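# Depress the syringe plunger and leave the syringe on the table

## Task

Push the syringe's plunger in as far as it goes. Then the syringe must end up resting on the table top, with neither hand in contact with it.

## Robot and tools

Robot: two arms, left_arm and right_arm, each ending in a five-finger hand. The left hand mirrors the right. Base poses in the scene frame: left_arm at (+0.005, +0.353, +0.013) m, quat_wxyz (+1.000, 0, 0, -0.003). right_arm at (-0.036, -0.349, +0.044) m, quat_wxyz (+1.000, 0, 0, -0.031). A post stands behind the arms. Loose objects may get brief random nudges.

Frames. Scene frame: origin at table-top height, midway between the nominal bases. +z is up, +x points out over the table, and left_arm is on +y. Arm names do not match image sides. Each arm's hand poses, targets and wrist-camera poses are in that arm's own base frame. The table and fixed cameras use the scene frame.

Hand point. It sits 0.15 m out from the wrist flange along the fingers, 0.05 m in front of the palm. Its +z runs along straight fingers and +y points out of the palm. On the right hand +x points away from the thumb; on the left hand it points toward the thumb. Straight fingers reach 0.06-0.07 m past the point, 0.06 m behind it along -y. A wrist bracket on the little-finger side can strike things.

Row layout (28 numbers, all in [-1, 1]), one row covering both arms:
- left_arm dx, dy, dz, rx, ry, rz
- left hand thumb_turn, thumb_bend, index, middle, ring, little, force_limit, speed
- then the same 14 for right_arm

Pose numbers are offsets, not poses. They count from the arm's Hand target at the start of the action or move, along that arm's base axes. 1.0 equals 0.6 m of travel or 180 degrees of turn. rx, ry, rz form one rotation vector, turning about the Hand target position. Six zeros means no new pose request for that arm. Commanded orientation is clipped to within 40 degrees of the measured one.

Hand numbers are absolute motor targets, not offsets. -1 means open/straight and +1 closed; for thumb_turn, +1 puts the thumb opposite the fingers. force_limit maps -1..+1 to roughly 0..10 N at the fingertip (0..15 N for the two thumb motors). speed rises from near 0 at -1 to full at +0.48 and beyond. No value means 'unchanged'. To keep a hand as is, resend the eight numbers of its last executed row. Before any row has run for it, use hand_measured plus hand_force_limit and hand_speed. For a gentle grip, close with speed -0.94 or below. A thumb-in grasp suits objects about 0.035-0.065 m thick. Thumb tip against index pad can pinch light items.

Tools:
- execute_actions(actions, cameras): actions is a list of actions. Each action has up to 15 rows, one per 1/30 s step; a short action repeats its last row up to step 15. Every row in an action counts from that action's starting Hand target, so a repeated offset keeps moving the arm. Images come back only for an empty list or named cameras.
- move(target, speed, blend, blocking, cameras): target is one row or a list of up to 15 rows. All offsets count from the same starting Hand targets. speed is in m/s, 0.002 to 4.3, default 0.25; turn rate is limited to twice that in rad/s. blend is in metres and rounds corners; 0 means stop at each target. The whole list shares 10 s. Paths do not avoid obstacles or the other arm. Hands lag and overshoot, more when fast. blocking=false returns after about 0.5 s while the move continues.
- wait(seconds 0-3600): lets time pass with no new commands.
- stop(): brakes a running move.
- zoom_image(camera, region [x0, y0, x1, y1]): region is at most 504 by 504 pixels, taken from that camera's newest image.
- show_instructions(): displays the reference pages.
- finished_scene(scene=1): ends the scene for good.

Cameras: cam_head_left, cam_head_right, cam_high, cam_low (896x504), and cam_left_wrist, cam_right_wrist (672x504, fisheye).

Results report each arm's end_effector_position (m) and end_effector_quat_wxyz in its base frame. They also give Hand target (the base for the next offsets), joint readings and torques. Hand motor fields use the six-motor order: hand_measured, hand_stopped_by (moving, target, force, stalled, fault) and hand_load_n (positive when something pushes a finger open). A drop in load toward 0 signals a lost grip. move adds a 'move:' line: done, off_target, moving, held or fault, plus limits such as paced or held.

What to expect. Arms often rest 1-3 cm (sometimes 5 cm) below the commanded pose; that alone does not mean contact. The next execute_actions call, even with zero offsets, asks for the target again. If the hand still falls short, send the remaining gap as an offset. A blocked arm keeps pressing until you command it back past its hand point. Farther targets past a contact press harder.

Avoid the following:
- dropping the syringe, even a few millimetres, or letting it go while it moves
- fast impacts or hard shoves on fixed or heavy items
- squeezing one hand against the other; closing on the other hand's fingers also counts
- overloading fingers
- letting anything leave the table

Long holds, stretched arms or pushing at unreachable poses heat motors. A MOTOR HOT line warns of this; at 100 °C that arm goes limp for 30-60 s. Finish only when the plunger is fully in and the syringe lies on the table untouched.

Each tool is called after "Call:" as name([rows], argument=value, ...), one row to a line, values as JSON.

Reference images:

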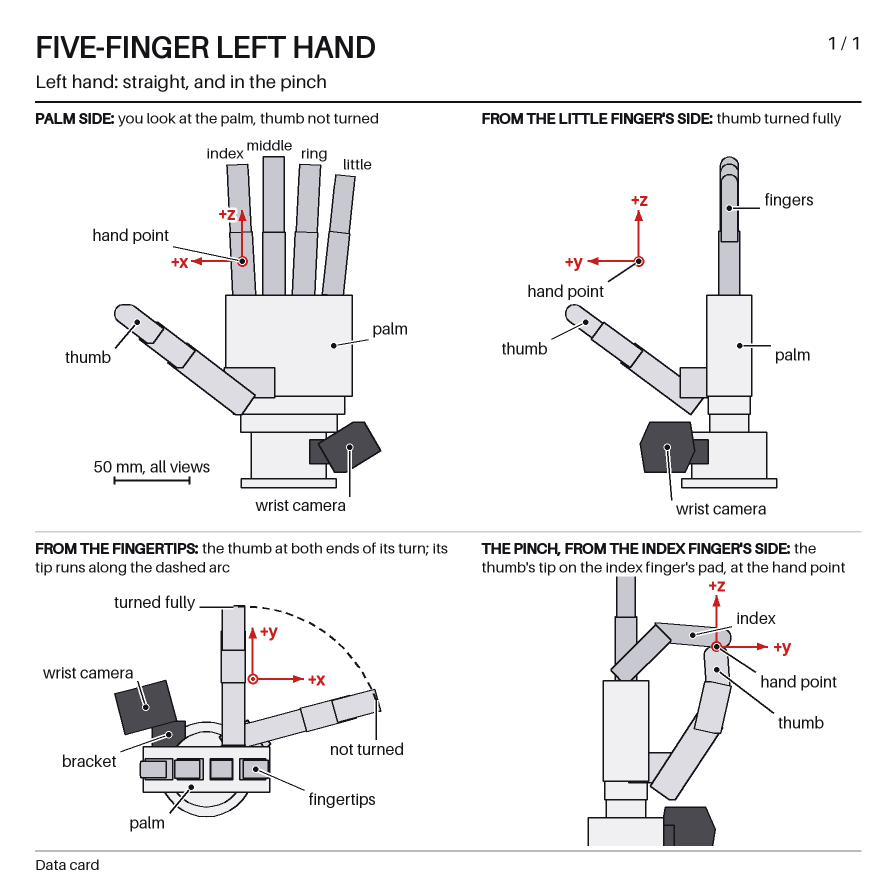

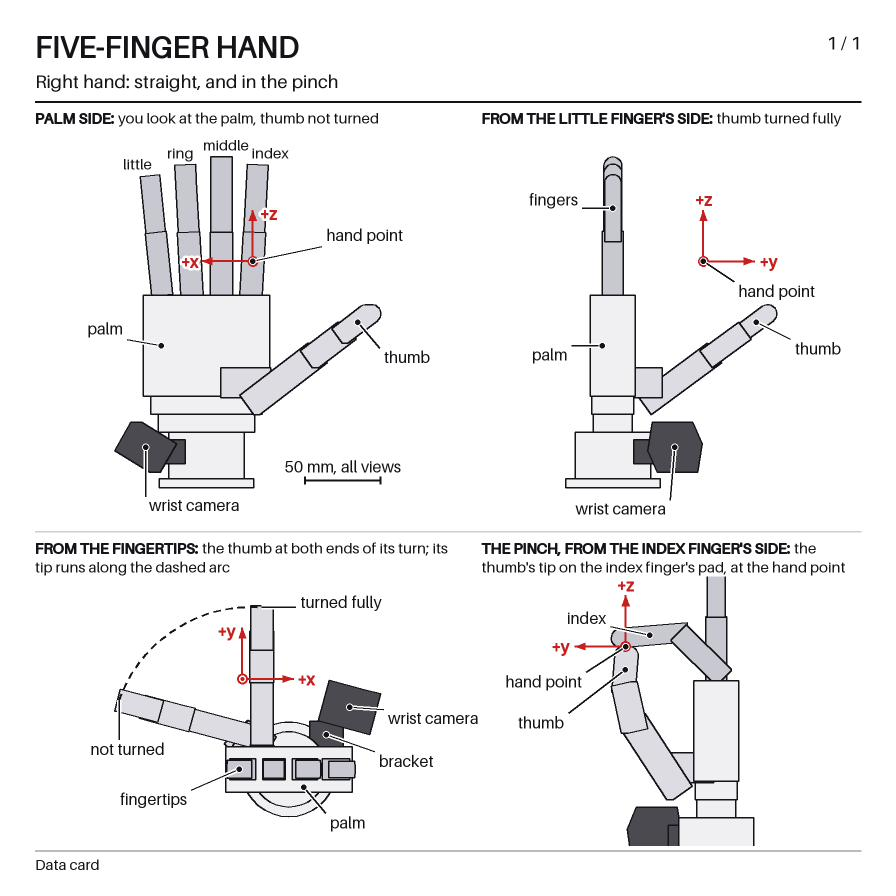

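## Session

Call:
execute_actions(actions=[])

Scene clock: 0.00 s.
left_arm: end_effector_position=(+0.3397, -0.5246, +0.2316) hand_measured=(-1.000, -1.000, -1.000, -1.000, -1.000, -1.000) hand_load_n=(+0.0, +0.0, +0.0, +0.0, +0.0, +0.0) hand_stopped_by=(target, target, target, target, target, target) hand_force_limit=0.00 hand_speed=-0.80 end_effector_quat_wxyz=(-0.045, +0.695, -0.692, +0.190) | right_arm: end_effector_position=(+0.5493, -0.1500, +0.1257) hand_measured=(-1.000, -1.000, -1.000, -1.000, -1.000, -1.000) hand_load_n=(+0.0, +0.0, +0.0, +0.0, +0.0, +0.0) hand_stopped_by=(target, target, target, target, target, target) hand_force_limit=0.00 hand_speed=-0.80 end_effector_quat_wxyz=(+0.496, +0.019, +0.868, -0.023)
Joint positions: left_arm=[-0.935 1.745 1.75 -1.208 -0.143 -0.913] | right_arm=[-0.499 1.553 0.762 0.217 -0.368 1.319]
Joint velocities: within noise
Joint torques (N m): no reading
Heat: left arm: hottest shoulder 30 °C; right arm: hottest elbow 31 °C.
Hand target: left_arm +0.3432, -0.5294, +0.2436; -0.043, +0.694, -0.689, +0.203 | right_arm +0.5566, -0.1539, +0.1401; +0.509, +0.016, +0.860, -0.029

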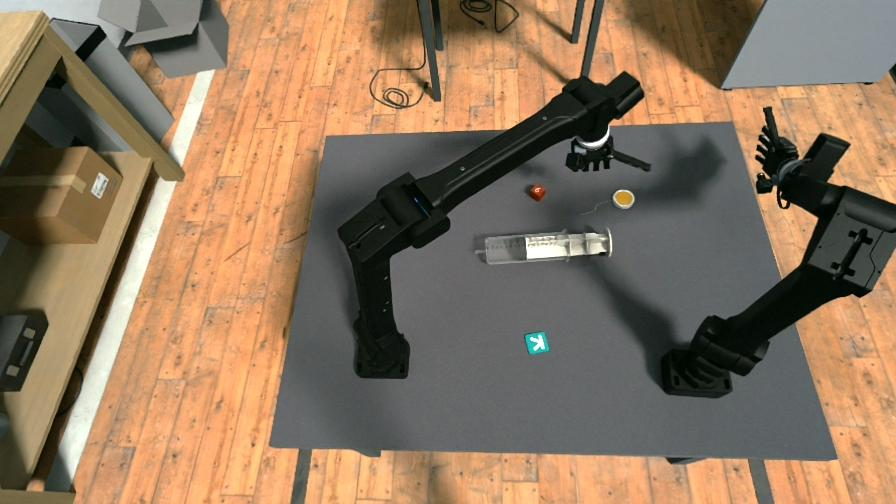

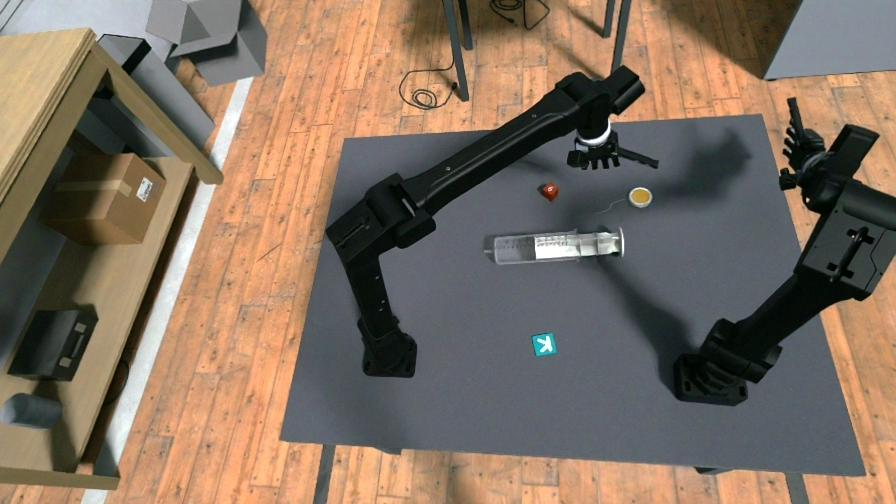

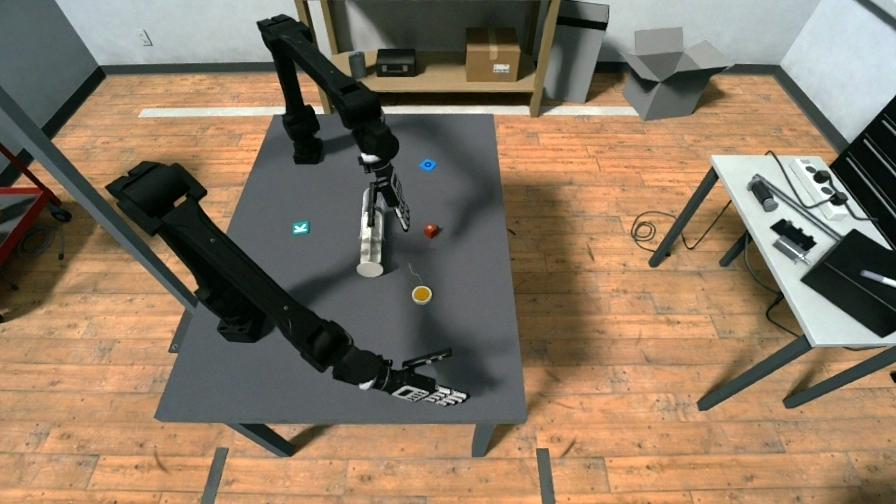

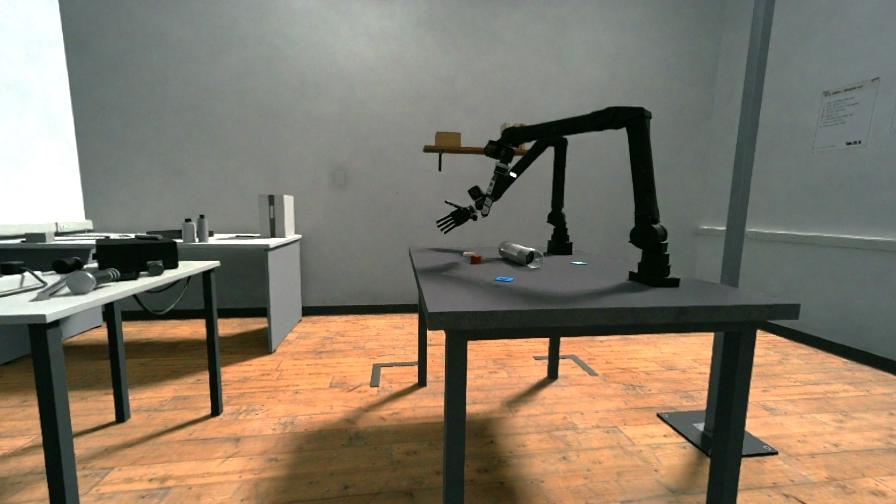

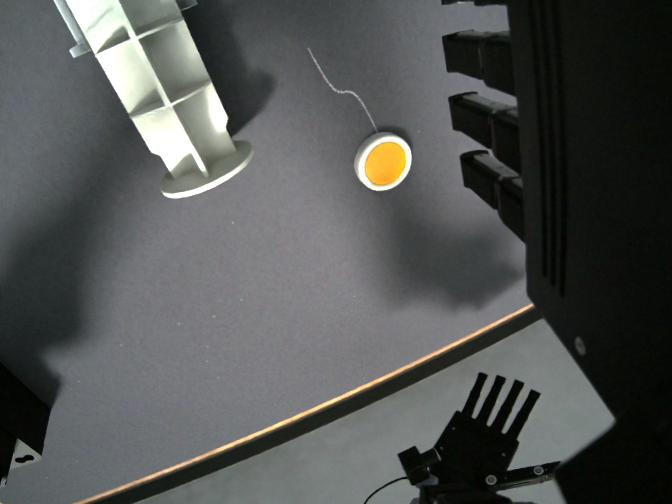

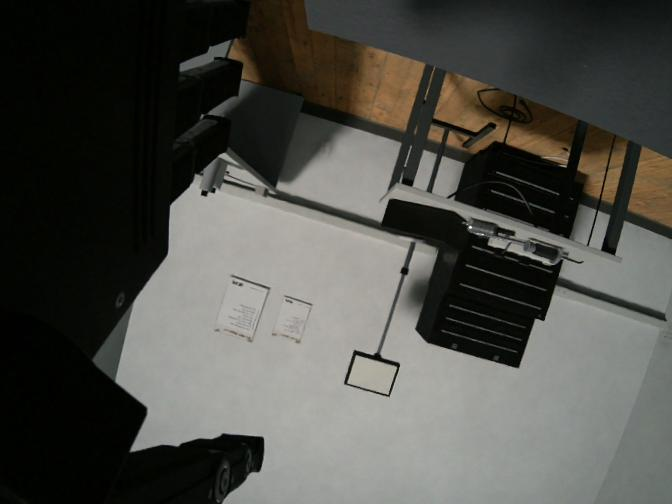

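Call:
zoom_image(camera="cam_head_left", region=[440, 120, 680, 300])

Call:
zoom_image(camera="cam_high", region=[300, 100, 500, 320])

Call:
zoom_image(camera="cam_low", region=[420, 180, 620, 300])

Scaled by 2.100 from the camera's image (finer frame: 1280x720).

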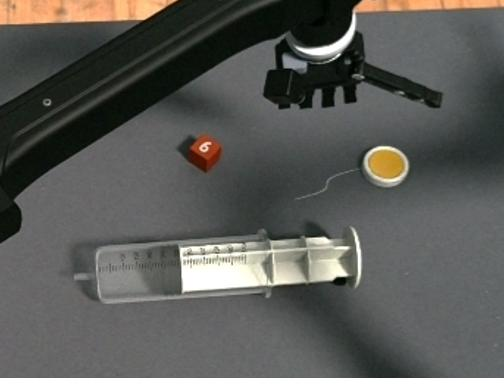

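Scaled by 2.291 from the camera's image (finer frame: 1280x720).

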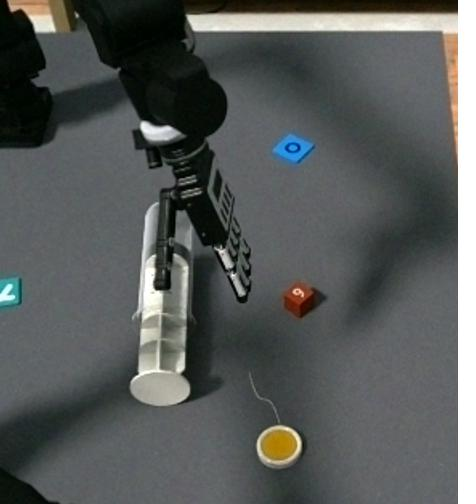

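Scaled by 2.520 from the camera's image (finer frame: 1280x720).

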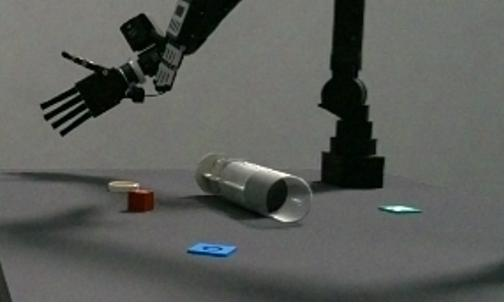

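Call:
move([
  [-0.05,0.549,-0.01,0.407,-0.231,-0.333, 1,-1,1,1,1,1,0,0, 0,0,0,0,0,0,-1,-1,-1,-1,-1,-1,0,-0.8],
], speed=0.35, cameras=["all"])

Scene clock: 220.23 s.
left_arm: end_effector_position=(+0.3143, -0.1941, +0.2312) hand_measured=(+1.000, -1.000, +1.000, +1.000, +1.000, +1.000) hand_load_n=(+0.0, +0.0, +0.0, +0.0, +0.0, +0.0) hand_stopped_by=(target, target, target, target, target, target) hand_force_limit=0.00 hand_speed=0.00 end_effector_quat_wxyz=(+0.531, -0.032, +0.846, +0.032) | right_arm: end_effector_position=(+0.5493, -0.1500, +0.1257) hand_measured=(-1.000, -1.000, -1.000, -1.000, -1.000, -1.000) hand_load_n=(+0.0, +0.0, +0.0, +0.0, +0.0, +0.0) hand_stopped_by=(target, target, target, target, target, target) hand_force_limit=0.00 hand_speed=-0.80 end_effector_quat_wxyz=(+0.496, +0.019, +0.868, -0.023)
Joint positions: left_arm=[-1.039 1.059 0.804 -0.598 -0.958 0.841] | right_arm=[-0.499 1.553 0.762 0.217 -0.368 1.319]
Joint torques (N m): left_arm=[-2.78 -5.95 8.43 2.04 -0.51 0.14] | right_arm=[-0.03 -8.29 9.05 1.85 -0.11 0]
Heat: left arm: hottest shoulder 37 °C; right arm: hottest elbow 35 °C.
Hand target: left_arm +0.3132, -0.2000, +0.2377; +0.538, -0.029, +0.843, +0.019 | right_arm +0.5566, -0.1539, +0.1401; +0.509, +0.016, +0.860, -0.029
Off the commanded pose: left_arm 0.009 m, 2 deg | right_arm 0.017 m, 2 deg.
move: done
cam_left_wrist: T_world_to_cam=[[-0.05897, -0.96908, -0.23958, -0.11527], [-0.80719, 0.18749, -0.55973, 0.4246], [0.58734, 0.16038, -0.79329, 0.14258]] pos_world=[0.25219, -0.21418, 0.32315]

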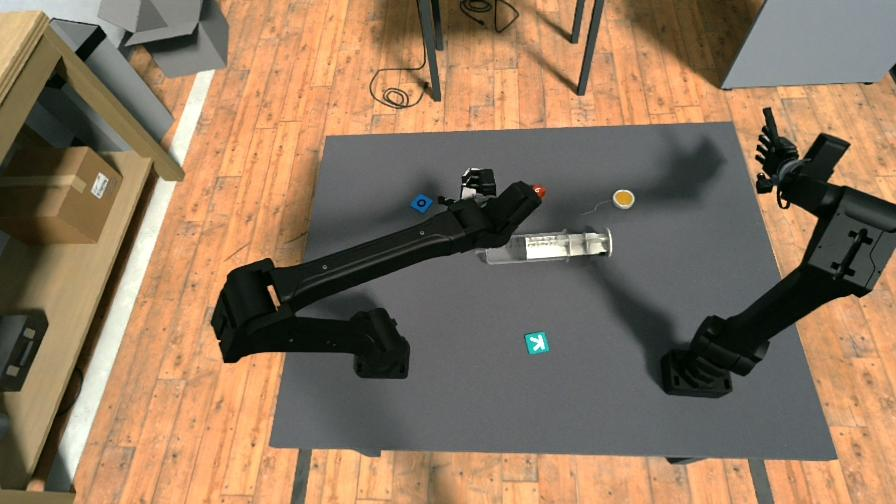

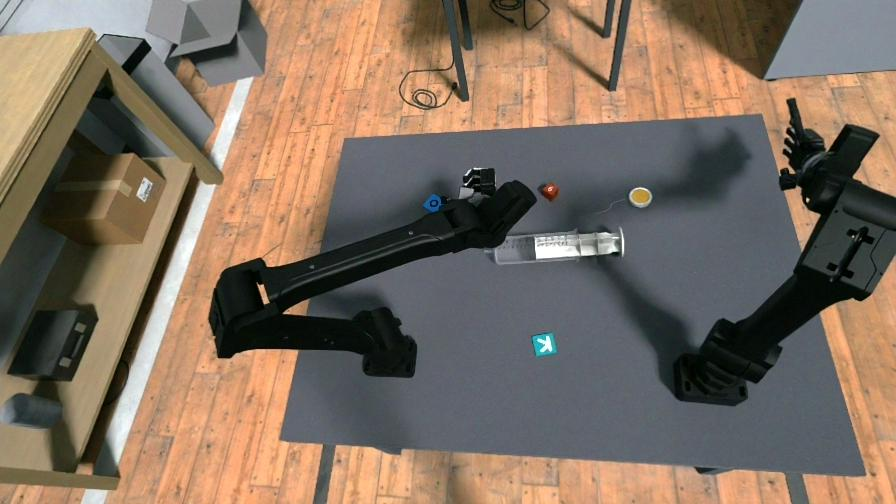

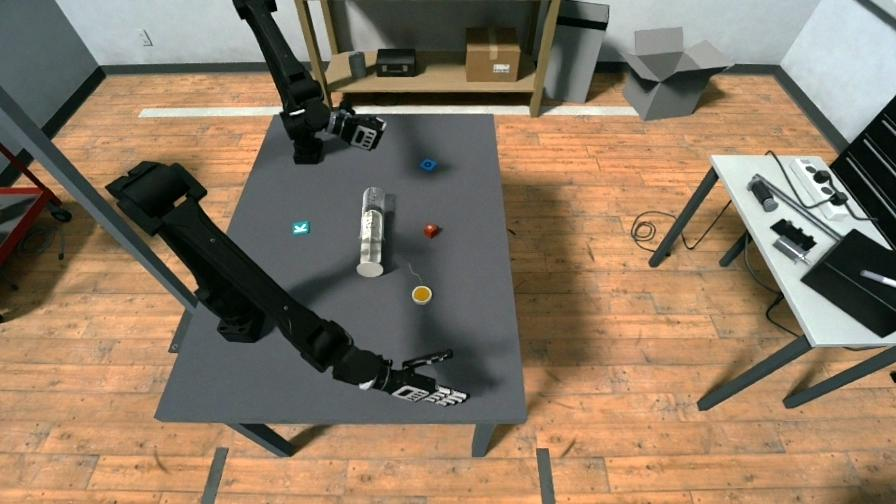

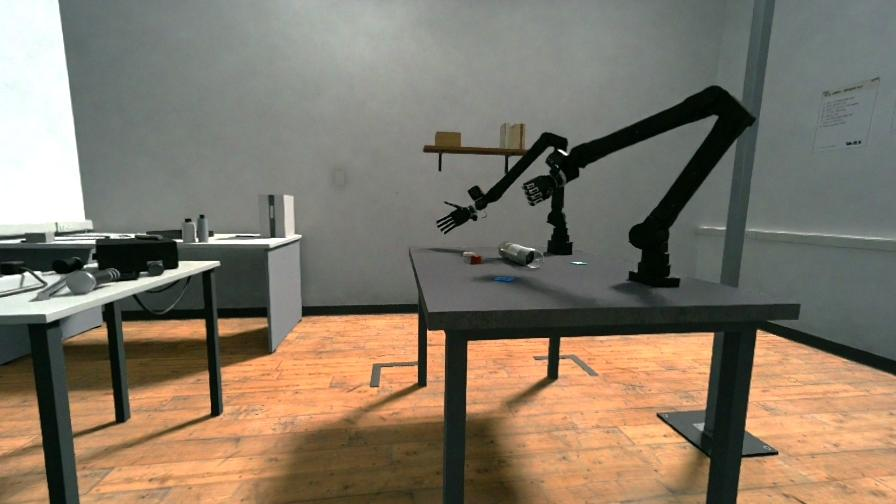

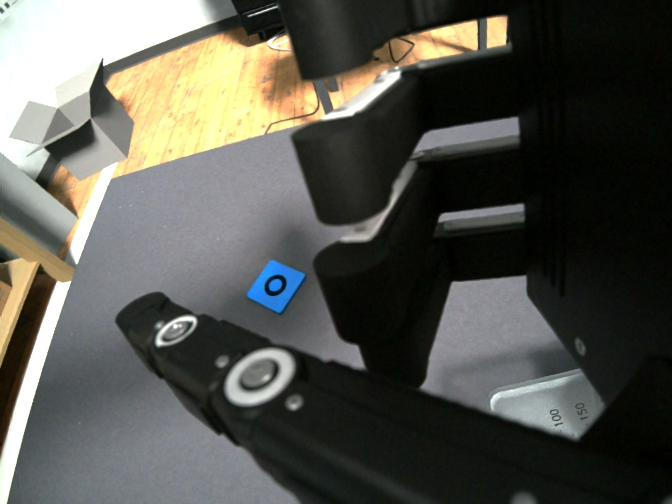

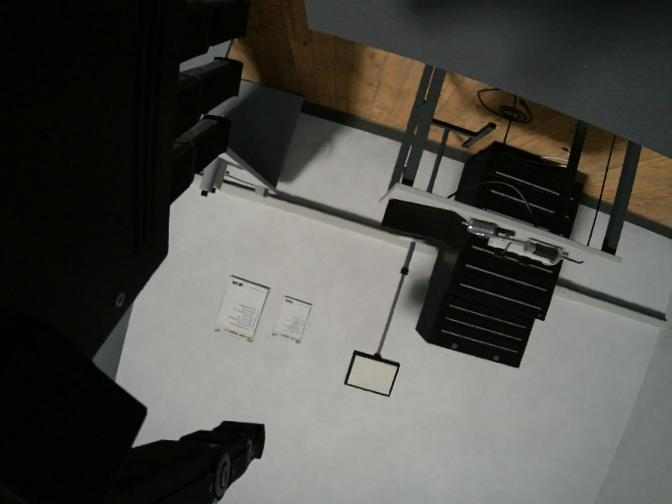

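Call:
move([
  [0,0.158,-0.08,0,0,0, 1,-1,1,1,1,1,0,0, -0.094,0.09,0.1,-0.4375,0.033,0.24, 1,-1,1,1,1,1,0,0],
  [0,0.158,-0.196,0,0,0, 1,-1,1,1,1,1,0,0, -0.301,0.297,-0.033,0.877,0.023,-0.443, 1,-1,1,1,1,1,0,0],
], speed=0.4, cameras=["all"])

Scene clock: 230.07 s.
left_arm: end_effector_position=(+0.3089, -0.1061, +0.1188) hand_measured=(+1.000, -1.000, +1.000, +1.000, +1.000, +1.000) hand_load_n=(+0.0, +0.0, +0.0, +0.0, +0.0, +0.0) hand_stopped_by=(target, target, target, target, target, target) hand_force_limit=0.00 hand_speed=0.00 end_effector_quat_wxyz=(+0.535, -0.027, +0.845, +0.018) | right_arm: end_effector_position=(+0.3737, +0.0232, +0.1138) hand_measured=(+1.000, -1.000, +1.000, +1.000, +1.000, +1.000) hand_load_n=(+0.5, +0.0, +0.0, +0.0, +0.5, +0.0) hand_stopped_by=(target, target, target, target, target, target) hand_force_limit=0.00 hand_speed=0.00 end_effector_quat_wxyz=(-0.035, +0.849, +0.047, +0.525)
Joint positions: left_arm=[-0.862 0.923 0.378 -0.123 -0.808 1.054] | right_arm=[0.297 0.856 0.308 0.08 0.156 -1.481]
Joint torques (N m): left_arm=[-1.03 -0.62 7.8 2.37 -0.38 0.14] | right_arm=[0.09 -1.67 8.29 2.5 0.18 -0.2]
Heat: left arm: hottest elbow 37 °C; right arm: hottest elbow 35 °C.
Hand target: left_arm +0.3132, -0.1052, +0.1201; +0.538, -0.029, +0.842, +0.019 | right_arm +0.3760, +0.0242, +0.1201; -0.034, +0.842, +0.054, +0.536
Off the commanded pose: left_arm 0.005 m, 1 deg | right_arm 0.007 m, 2 deg.
move: done
cam_left_wrist: T_world_to_cam=[[-0.08167, -0.97168, -0.22175, -0.0526], [-0.79797, 0.19706, -0.56957, 0.34031], [0.59714, 0.13043, -0.79146, 0.03609]] pos_world=[0.24571, -0.12288, 0.21073]
cam_right_wrist: T_world_to_cam=[[0.28558, -0.93416, 0.21399, -0.10705], [-0.80212, -0.35518, -0.48005, 0.35727], [0.52445, -0.03456, -0.85074, 0.01769]] pos_world=[0.30787, 0.0275, 0.20947]

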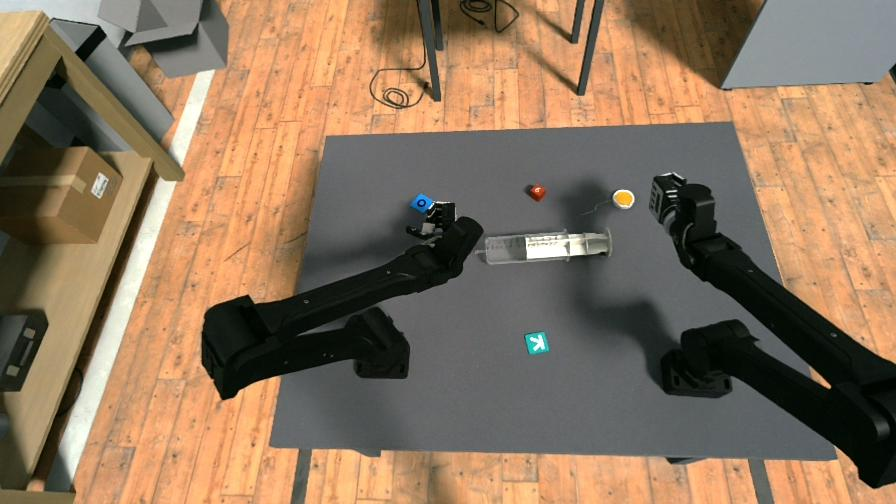

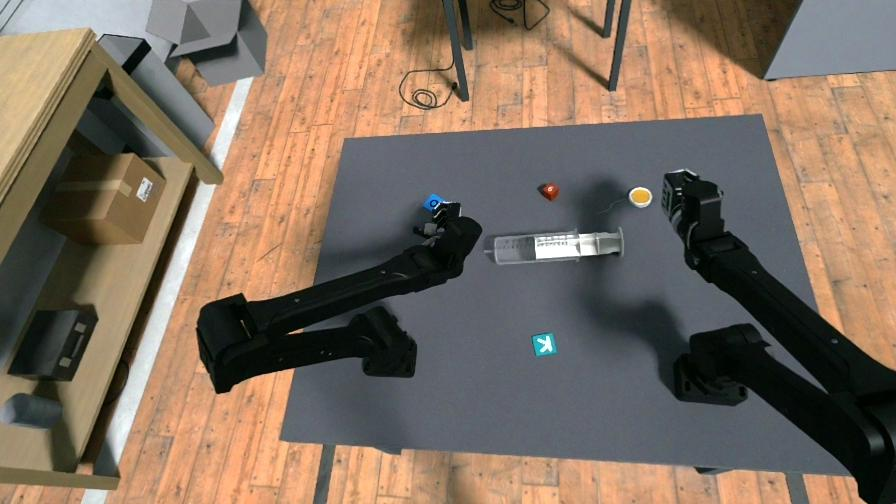

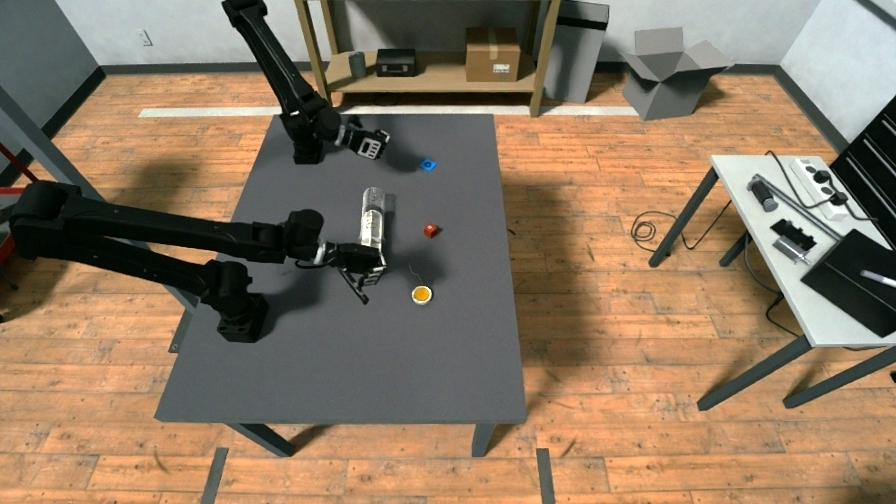

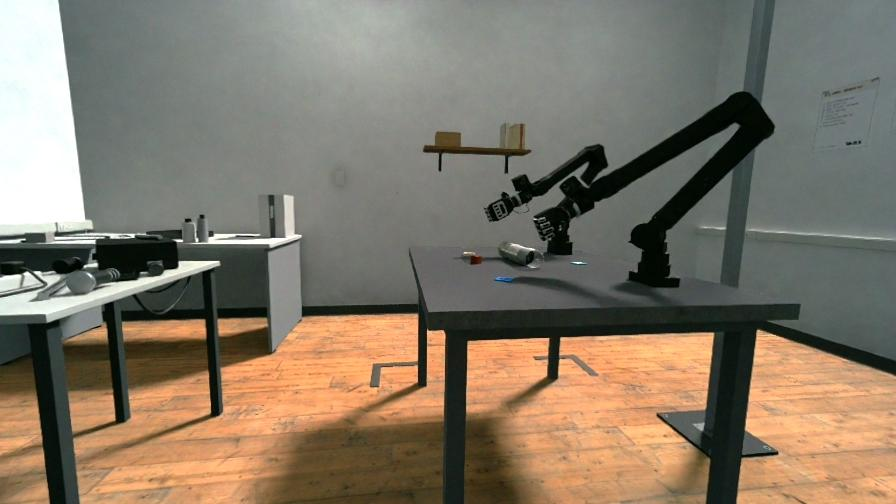

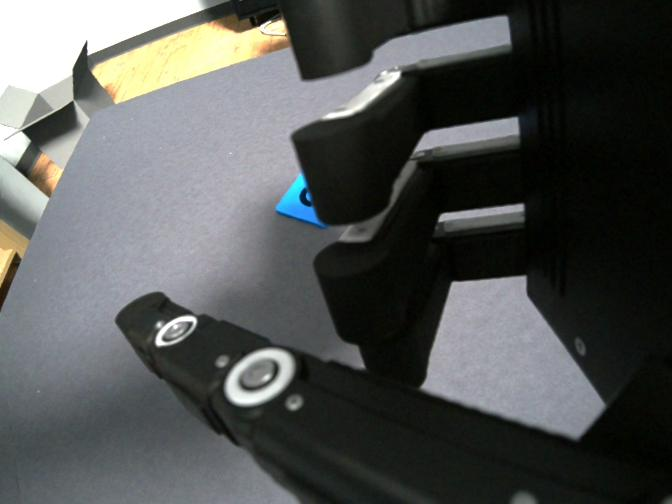

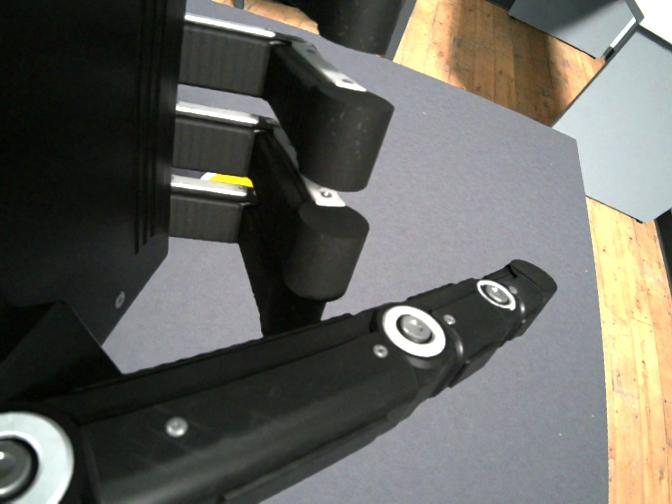

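Call:
move(target=[0,0,-0.1385,0,0,0, 1,-1,1,1,1,1,0,0, 0,0,-0.19,0,0,0, 1,-1,1,1,1,1,0,0], speed=0.2, cameras=["all"])

Call:
zoom_image(camera="cam_head_left", region=[380, 150, 720, 350])

Call:
zoom_image(camera="cam_head_right", region=[380, 150, 720, 350])

Call:
zoom_image(camera="cam_high", region=[280, 120, 480, 320])

Call:
zoom_image(camera="cam_low", region=[440, 170, 640, 290])

Scene clock: 238.43 s.
left_arm: end_effector_position=(+0.3096, -0.1073, +0.0356) hand_measured=(+1.000, -1.000, +1.000, +1.000, +1.000, +1.000) hand_load_n=(+0.0, -0.5, +0.0, +0.0, +0.0, +0.0) hand_stopped_by=(target, target, target, target, target, target) hand_force_limit=0.00 hand_speed=0.00 end_effector_quat_wxyz=(+0.534, -0.026, +0.845, +0.017) | right_arm: end_effector_position=(+0.3759, +0.0242, +0.0043) hand_measured=(+1.000, -1.000, +1.000, +1.000, +1.000, +1.000) hand_load_n=(+0.0, +0.0, +0.0, +0.0, +0.0, +0.0) hand_stopped_by=(target, target, target, target, target, target) hand_force_limit=0.00 hand_speed=0.00 end_effector_quat_wxyz=(-0.037, +0.845, +0.047, +0.531)
Joint positions: left_arm=[-0.862 1.241 0.258 0.315 -0.805 1.054] | right_arm=[0.297 1.441 0.165 0.823 0.154 -1.482]
Joint torques (N m): left_arm=[-1.03 -2.67 5.37 2.37 -0.47 0.14] | right_arm=[0.09 -2.96 3.59 2.51 0.23 -0.22]
Heat: left arm: hottest elbow 36 °C; right arm: hottest elbow 35 °C.
Hand target: left_arm +0.3132, -0.1053, +0.0370; +0.538, -0.029, +0.842, +0.019 | right_arm +0.3761, +0.0242, +0.0063; -0.034, +0.841, +0.054, +0.537
Off the commanded pose: left_arm 0.004 m, 1 deg | right_arm 0.002 m, 1 deg.
move: done
cam_left_wrist: T_world_to_cam=[[-0.08407, -0.97161, -0.22114, -0.07152], [-0.79856, 0.19843, -0.56826, 0.2939], [0.59601, 0.12882, -0.79258, -0.02973]] pos_world=[0.24641, -0.12398, 0.12763]
cam_right_wrist: T_world_to_cam=[[0.28439, -0.93457, 0.2138, -0.08289], [-0.79436, -0.35456, -0.49324, 0.30396], [0.53677, -0.02956, -0.84321, -0.08132]] pos_world=[0.30867, 0.0279, 0.09908]

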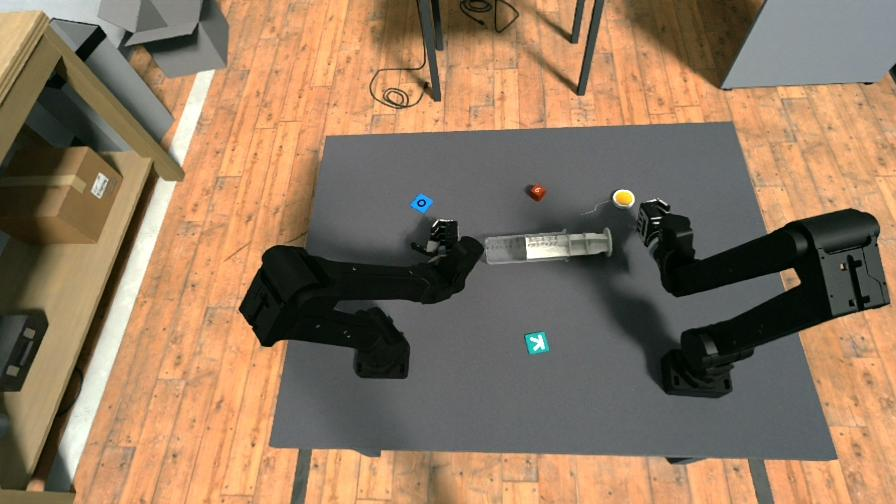

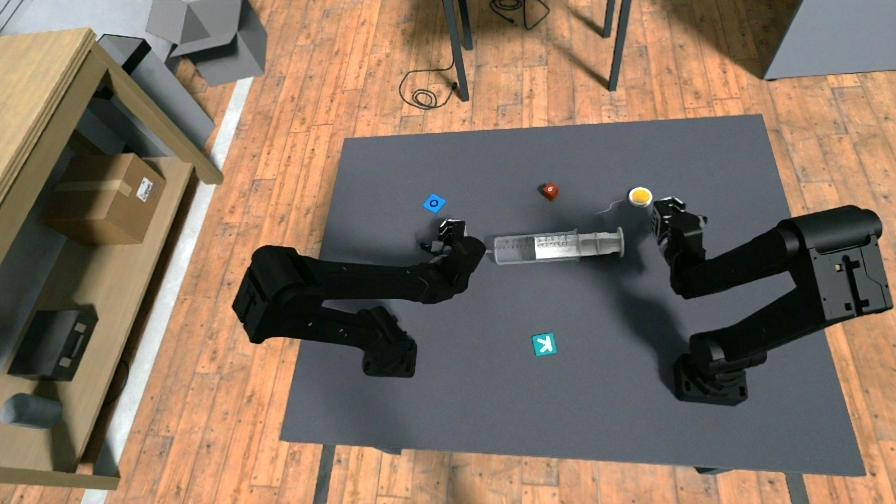

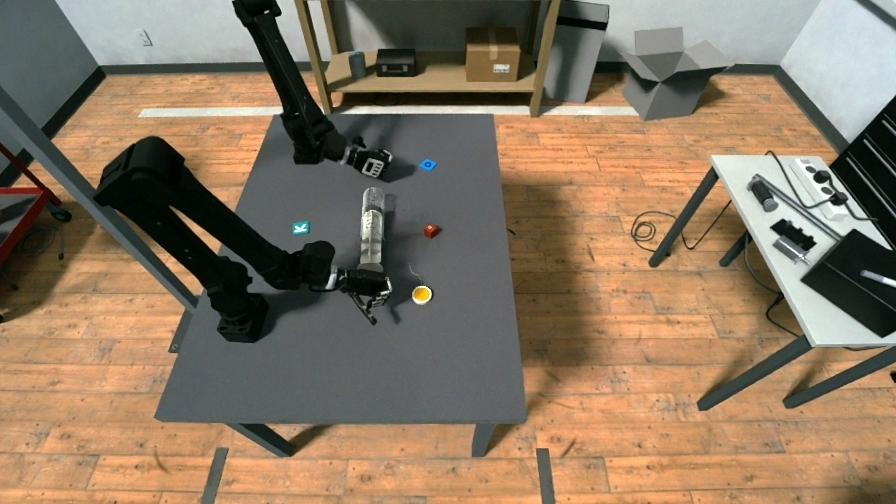

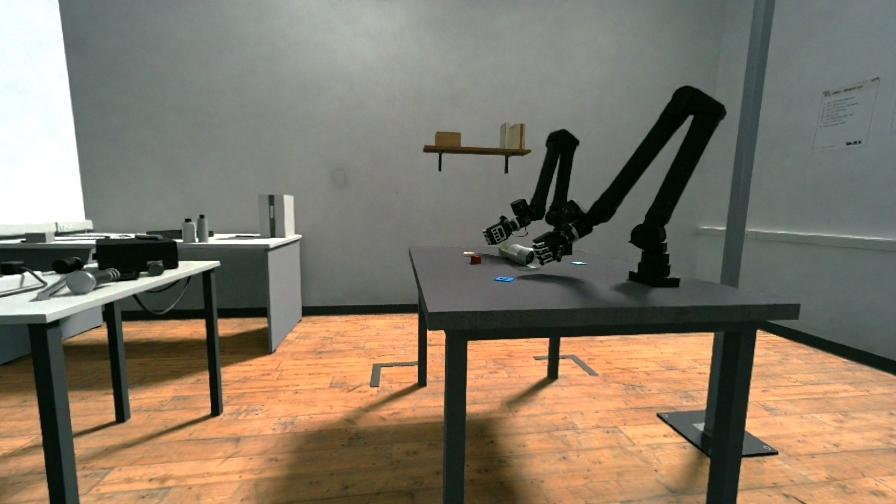

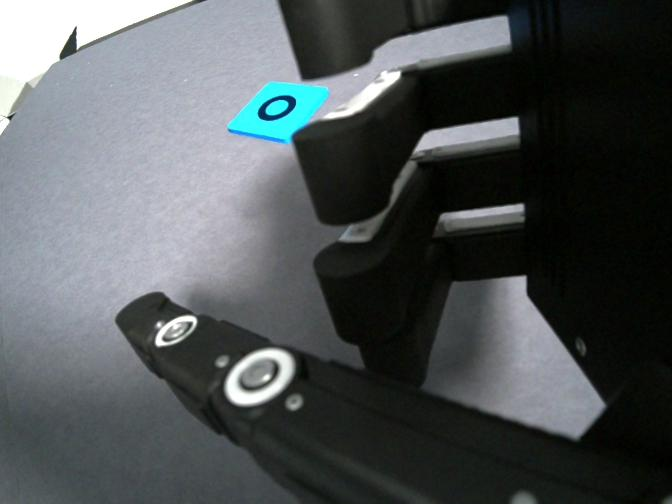

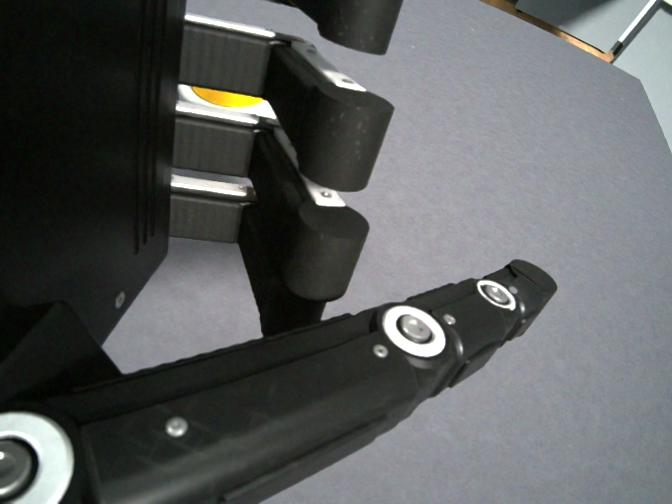

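Scaled by 1.482 from the camera's image (finer frame: 1280x720).

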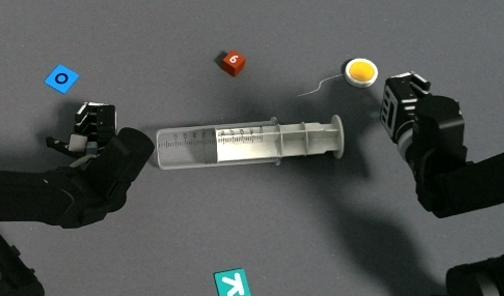

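Scaled by 1.482 from the camera's image (finer frame: 1280x720).

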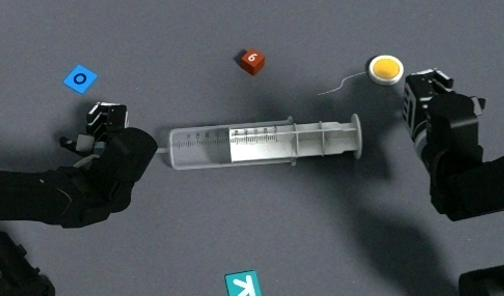

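Scaled by 2.520 from the camera's image (finer frame: 1280x720).

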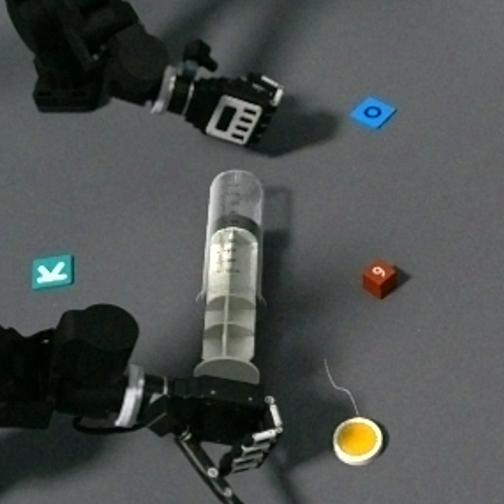

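Scaled by 2.520 from the camera's image (finer frame: 1280x720).

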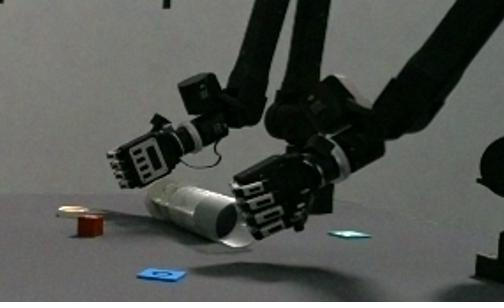

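Call:
move([
  [0,0,-0.035,0,0,0, 1,-1,1,1,1,1,0,0, 0,0,-0.045,0,0,0, 1,-1,1,1,1,1,0,0],
  [0.005,-0.067,-0.035,0,0,0, 1,-1,1,1,1,1,0,0, -0.0094,0.0744,-0.045,0,0,0, 1,-1,1,1,1,1,0,0],
], speed=0.12, cameras=["cam_head_left","cam_head_right","cam_high","cam_low"])

Call:
zoom_image(camera="cam_head_left", region=[380, 150, 720, 350])

Call:
zoom_image(camera="cam_head_right", region=[380, 150, 720, 350])

Call:
zoom_image(camera="cam_high", region=[300, 120, 480, 320])

Call:
zoom_image(camera="cam_low", region=[440, 200, 600, 290])

Scene clock: 267.20 s.
left_arm: end_effector_position=(+0.3135, -0.1373, +0.0156) hand_measured=(+1.000, -1.000, +1.000, +1.000, +1.000, +1.000) hand_load_n=(+0.5, +0.0, +0.0, +0.0, +0.0, +0.0) hand_stopped_by=(target, target, target, target, target, target) hand_force_limit=0.00 hand_speed=0.00 end_effector_quat_wxyz=(+0.538, -0.027, +0.842, +0.023) | right_arm: end_effector_position=(+0.3635, +0.0641, -0.0227) hand_measured=(+1.000, -1.000, +1.000, +1.000, +1.000, +1.000) hand_load_n=(+0.5, +0.0, +0.0, +0.0, +0.0, +0.0) hand_stopped_by=(target, target, target, target, target, target) hand_force_limit=0.00 hand_speed=0.00 end_effector_quat_wxyz=(-0.028, +0.844, +0.062, +0.532)
Joint positions: left_arm=[-0.933 1.426 0.318 0.394 -0.874 0.994] | right_arm=[0.493 1.655 0.172 1.009 0.329 -1.428]
Joint torques (N m): left_arm=[-2.43 -4.31 6 0.98 -0.57 -0.08] | right_arm=[0.03 -4.42 4 1.42 0.29 0.06]
Heat: left arm: hottest elbow 35 °C; right arm: hottest elbow 34 °C.
Hand target: left_arm +0.3162, -0.1454, +0.0159; +0.538, -0.029, +0.842, +0.019 | right_arm +0.3704, +0.0689, -0.0208; -0.034, +0.842, +0.054, +0.536
Off the commanded pose: left_arm 0.009 m, 0 deg | right_arm 0.009 m, 1 deg.
move: done

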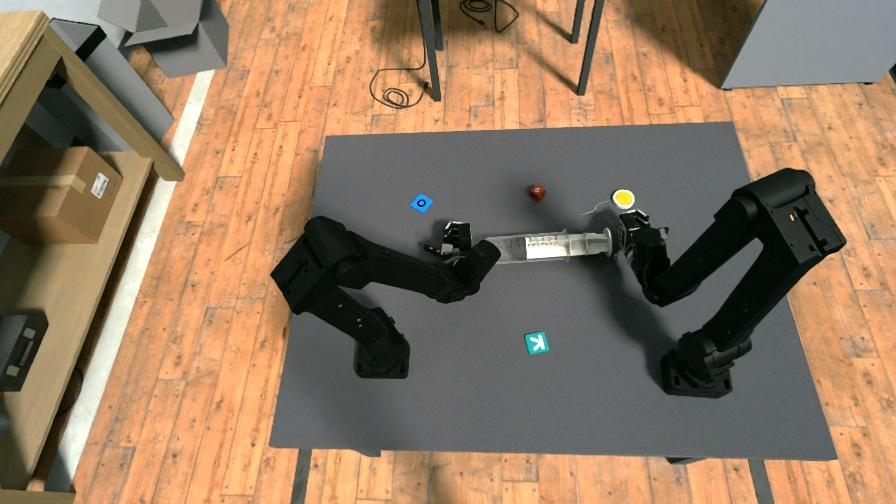

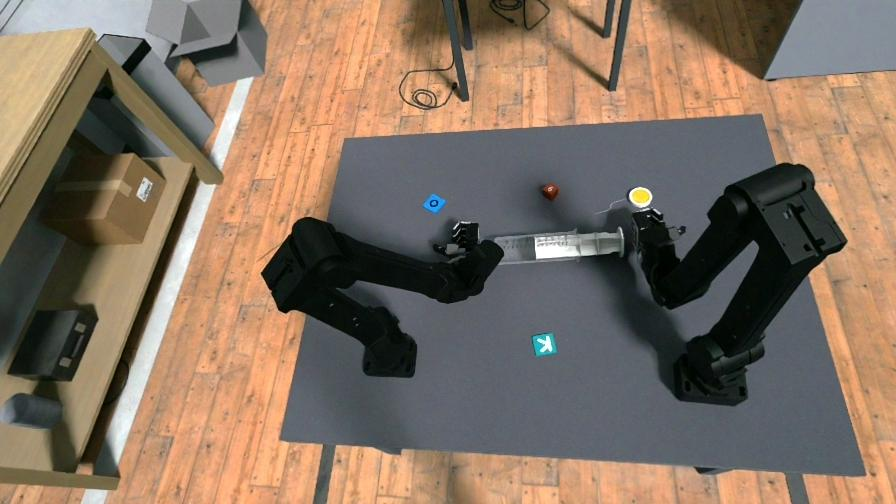

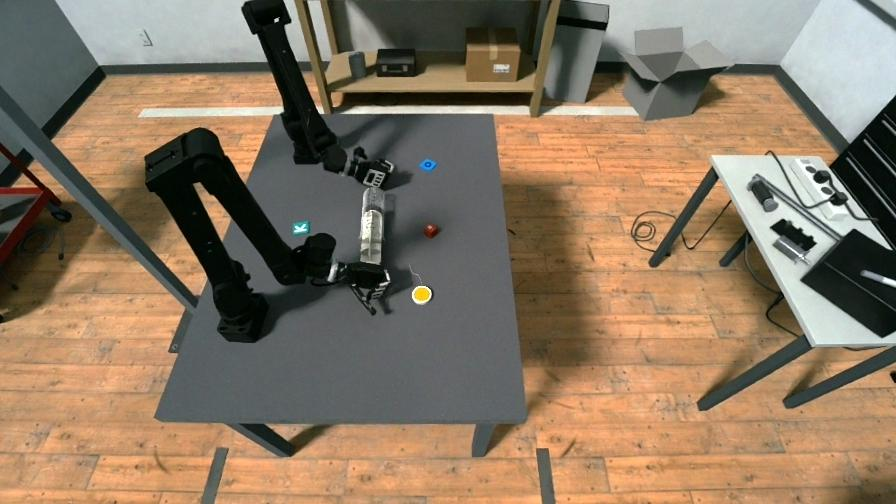

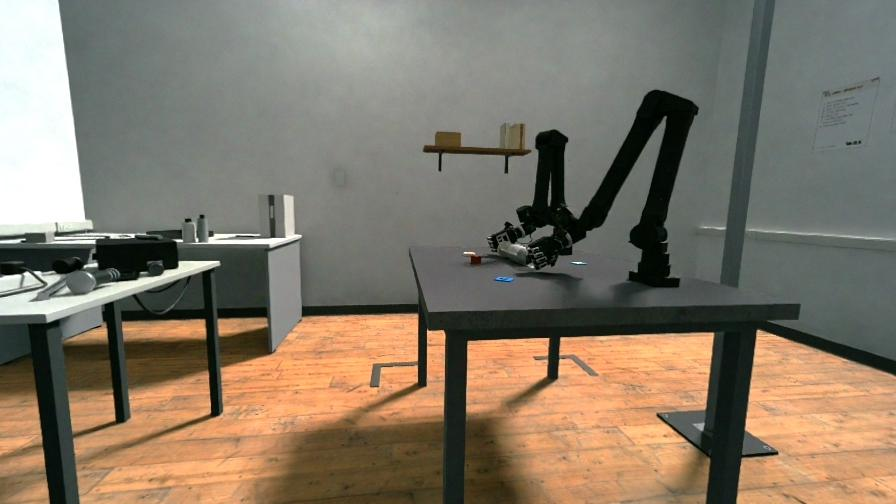

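Scaled by 1.482 from the camera's image (finer frame: 1280x720).

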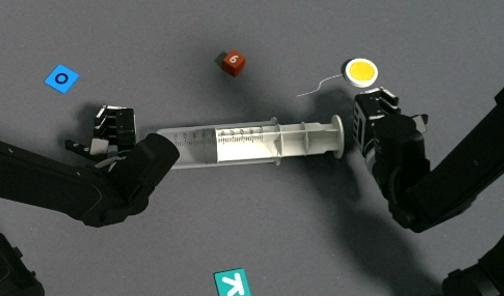

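Scaled by 1.482 from the camera's image (finer frame: 1280x720).

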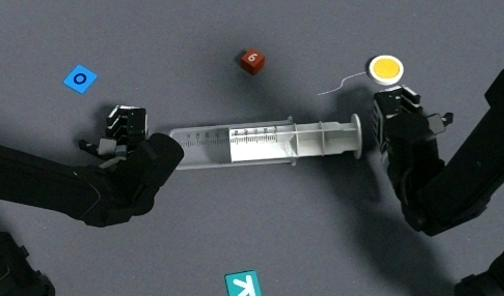

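Scaled by 2.520 from the camera's image (finer frame: 1280x720).

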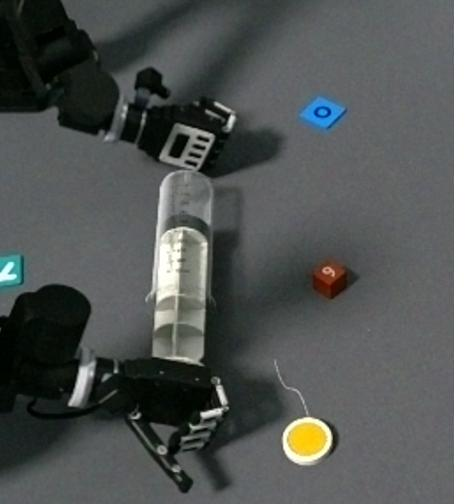

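Scaled by 3.150 from the camera's image (finer frame: 1280x720).

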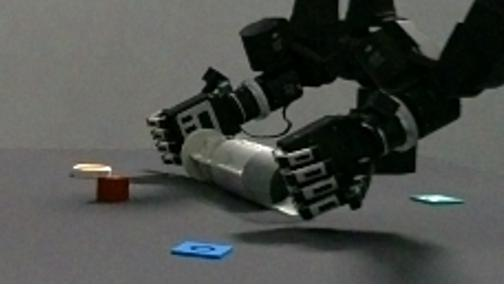

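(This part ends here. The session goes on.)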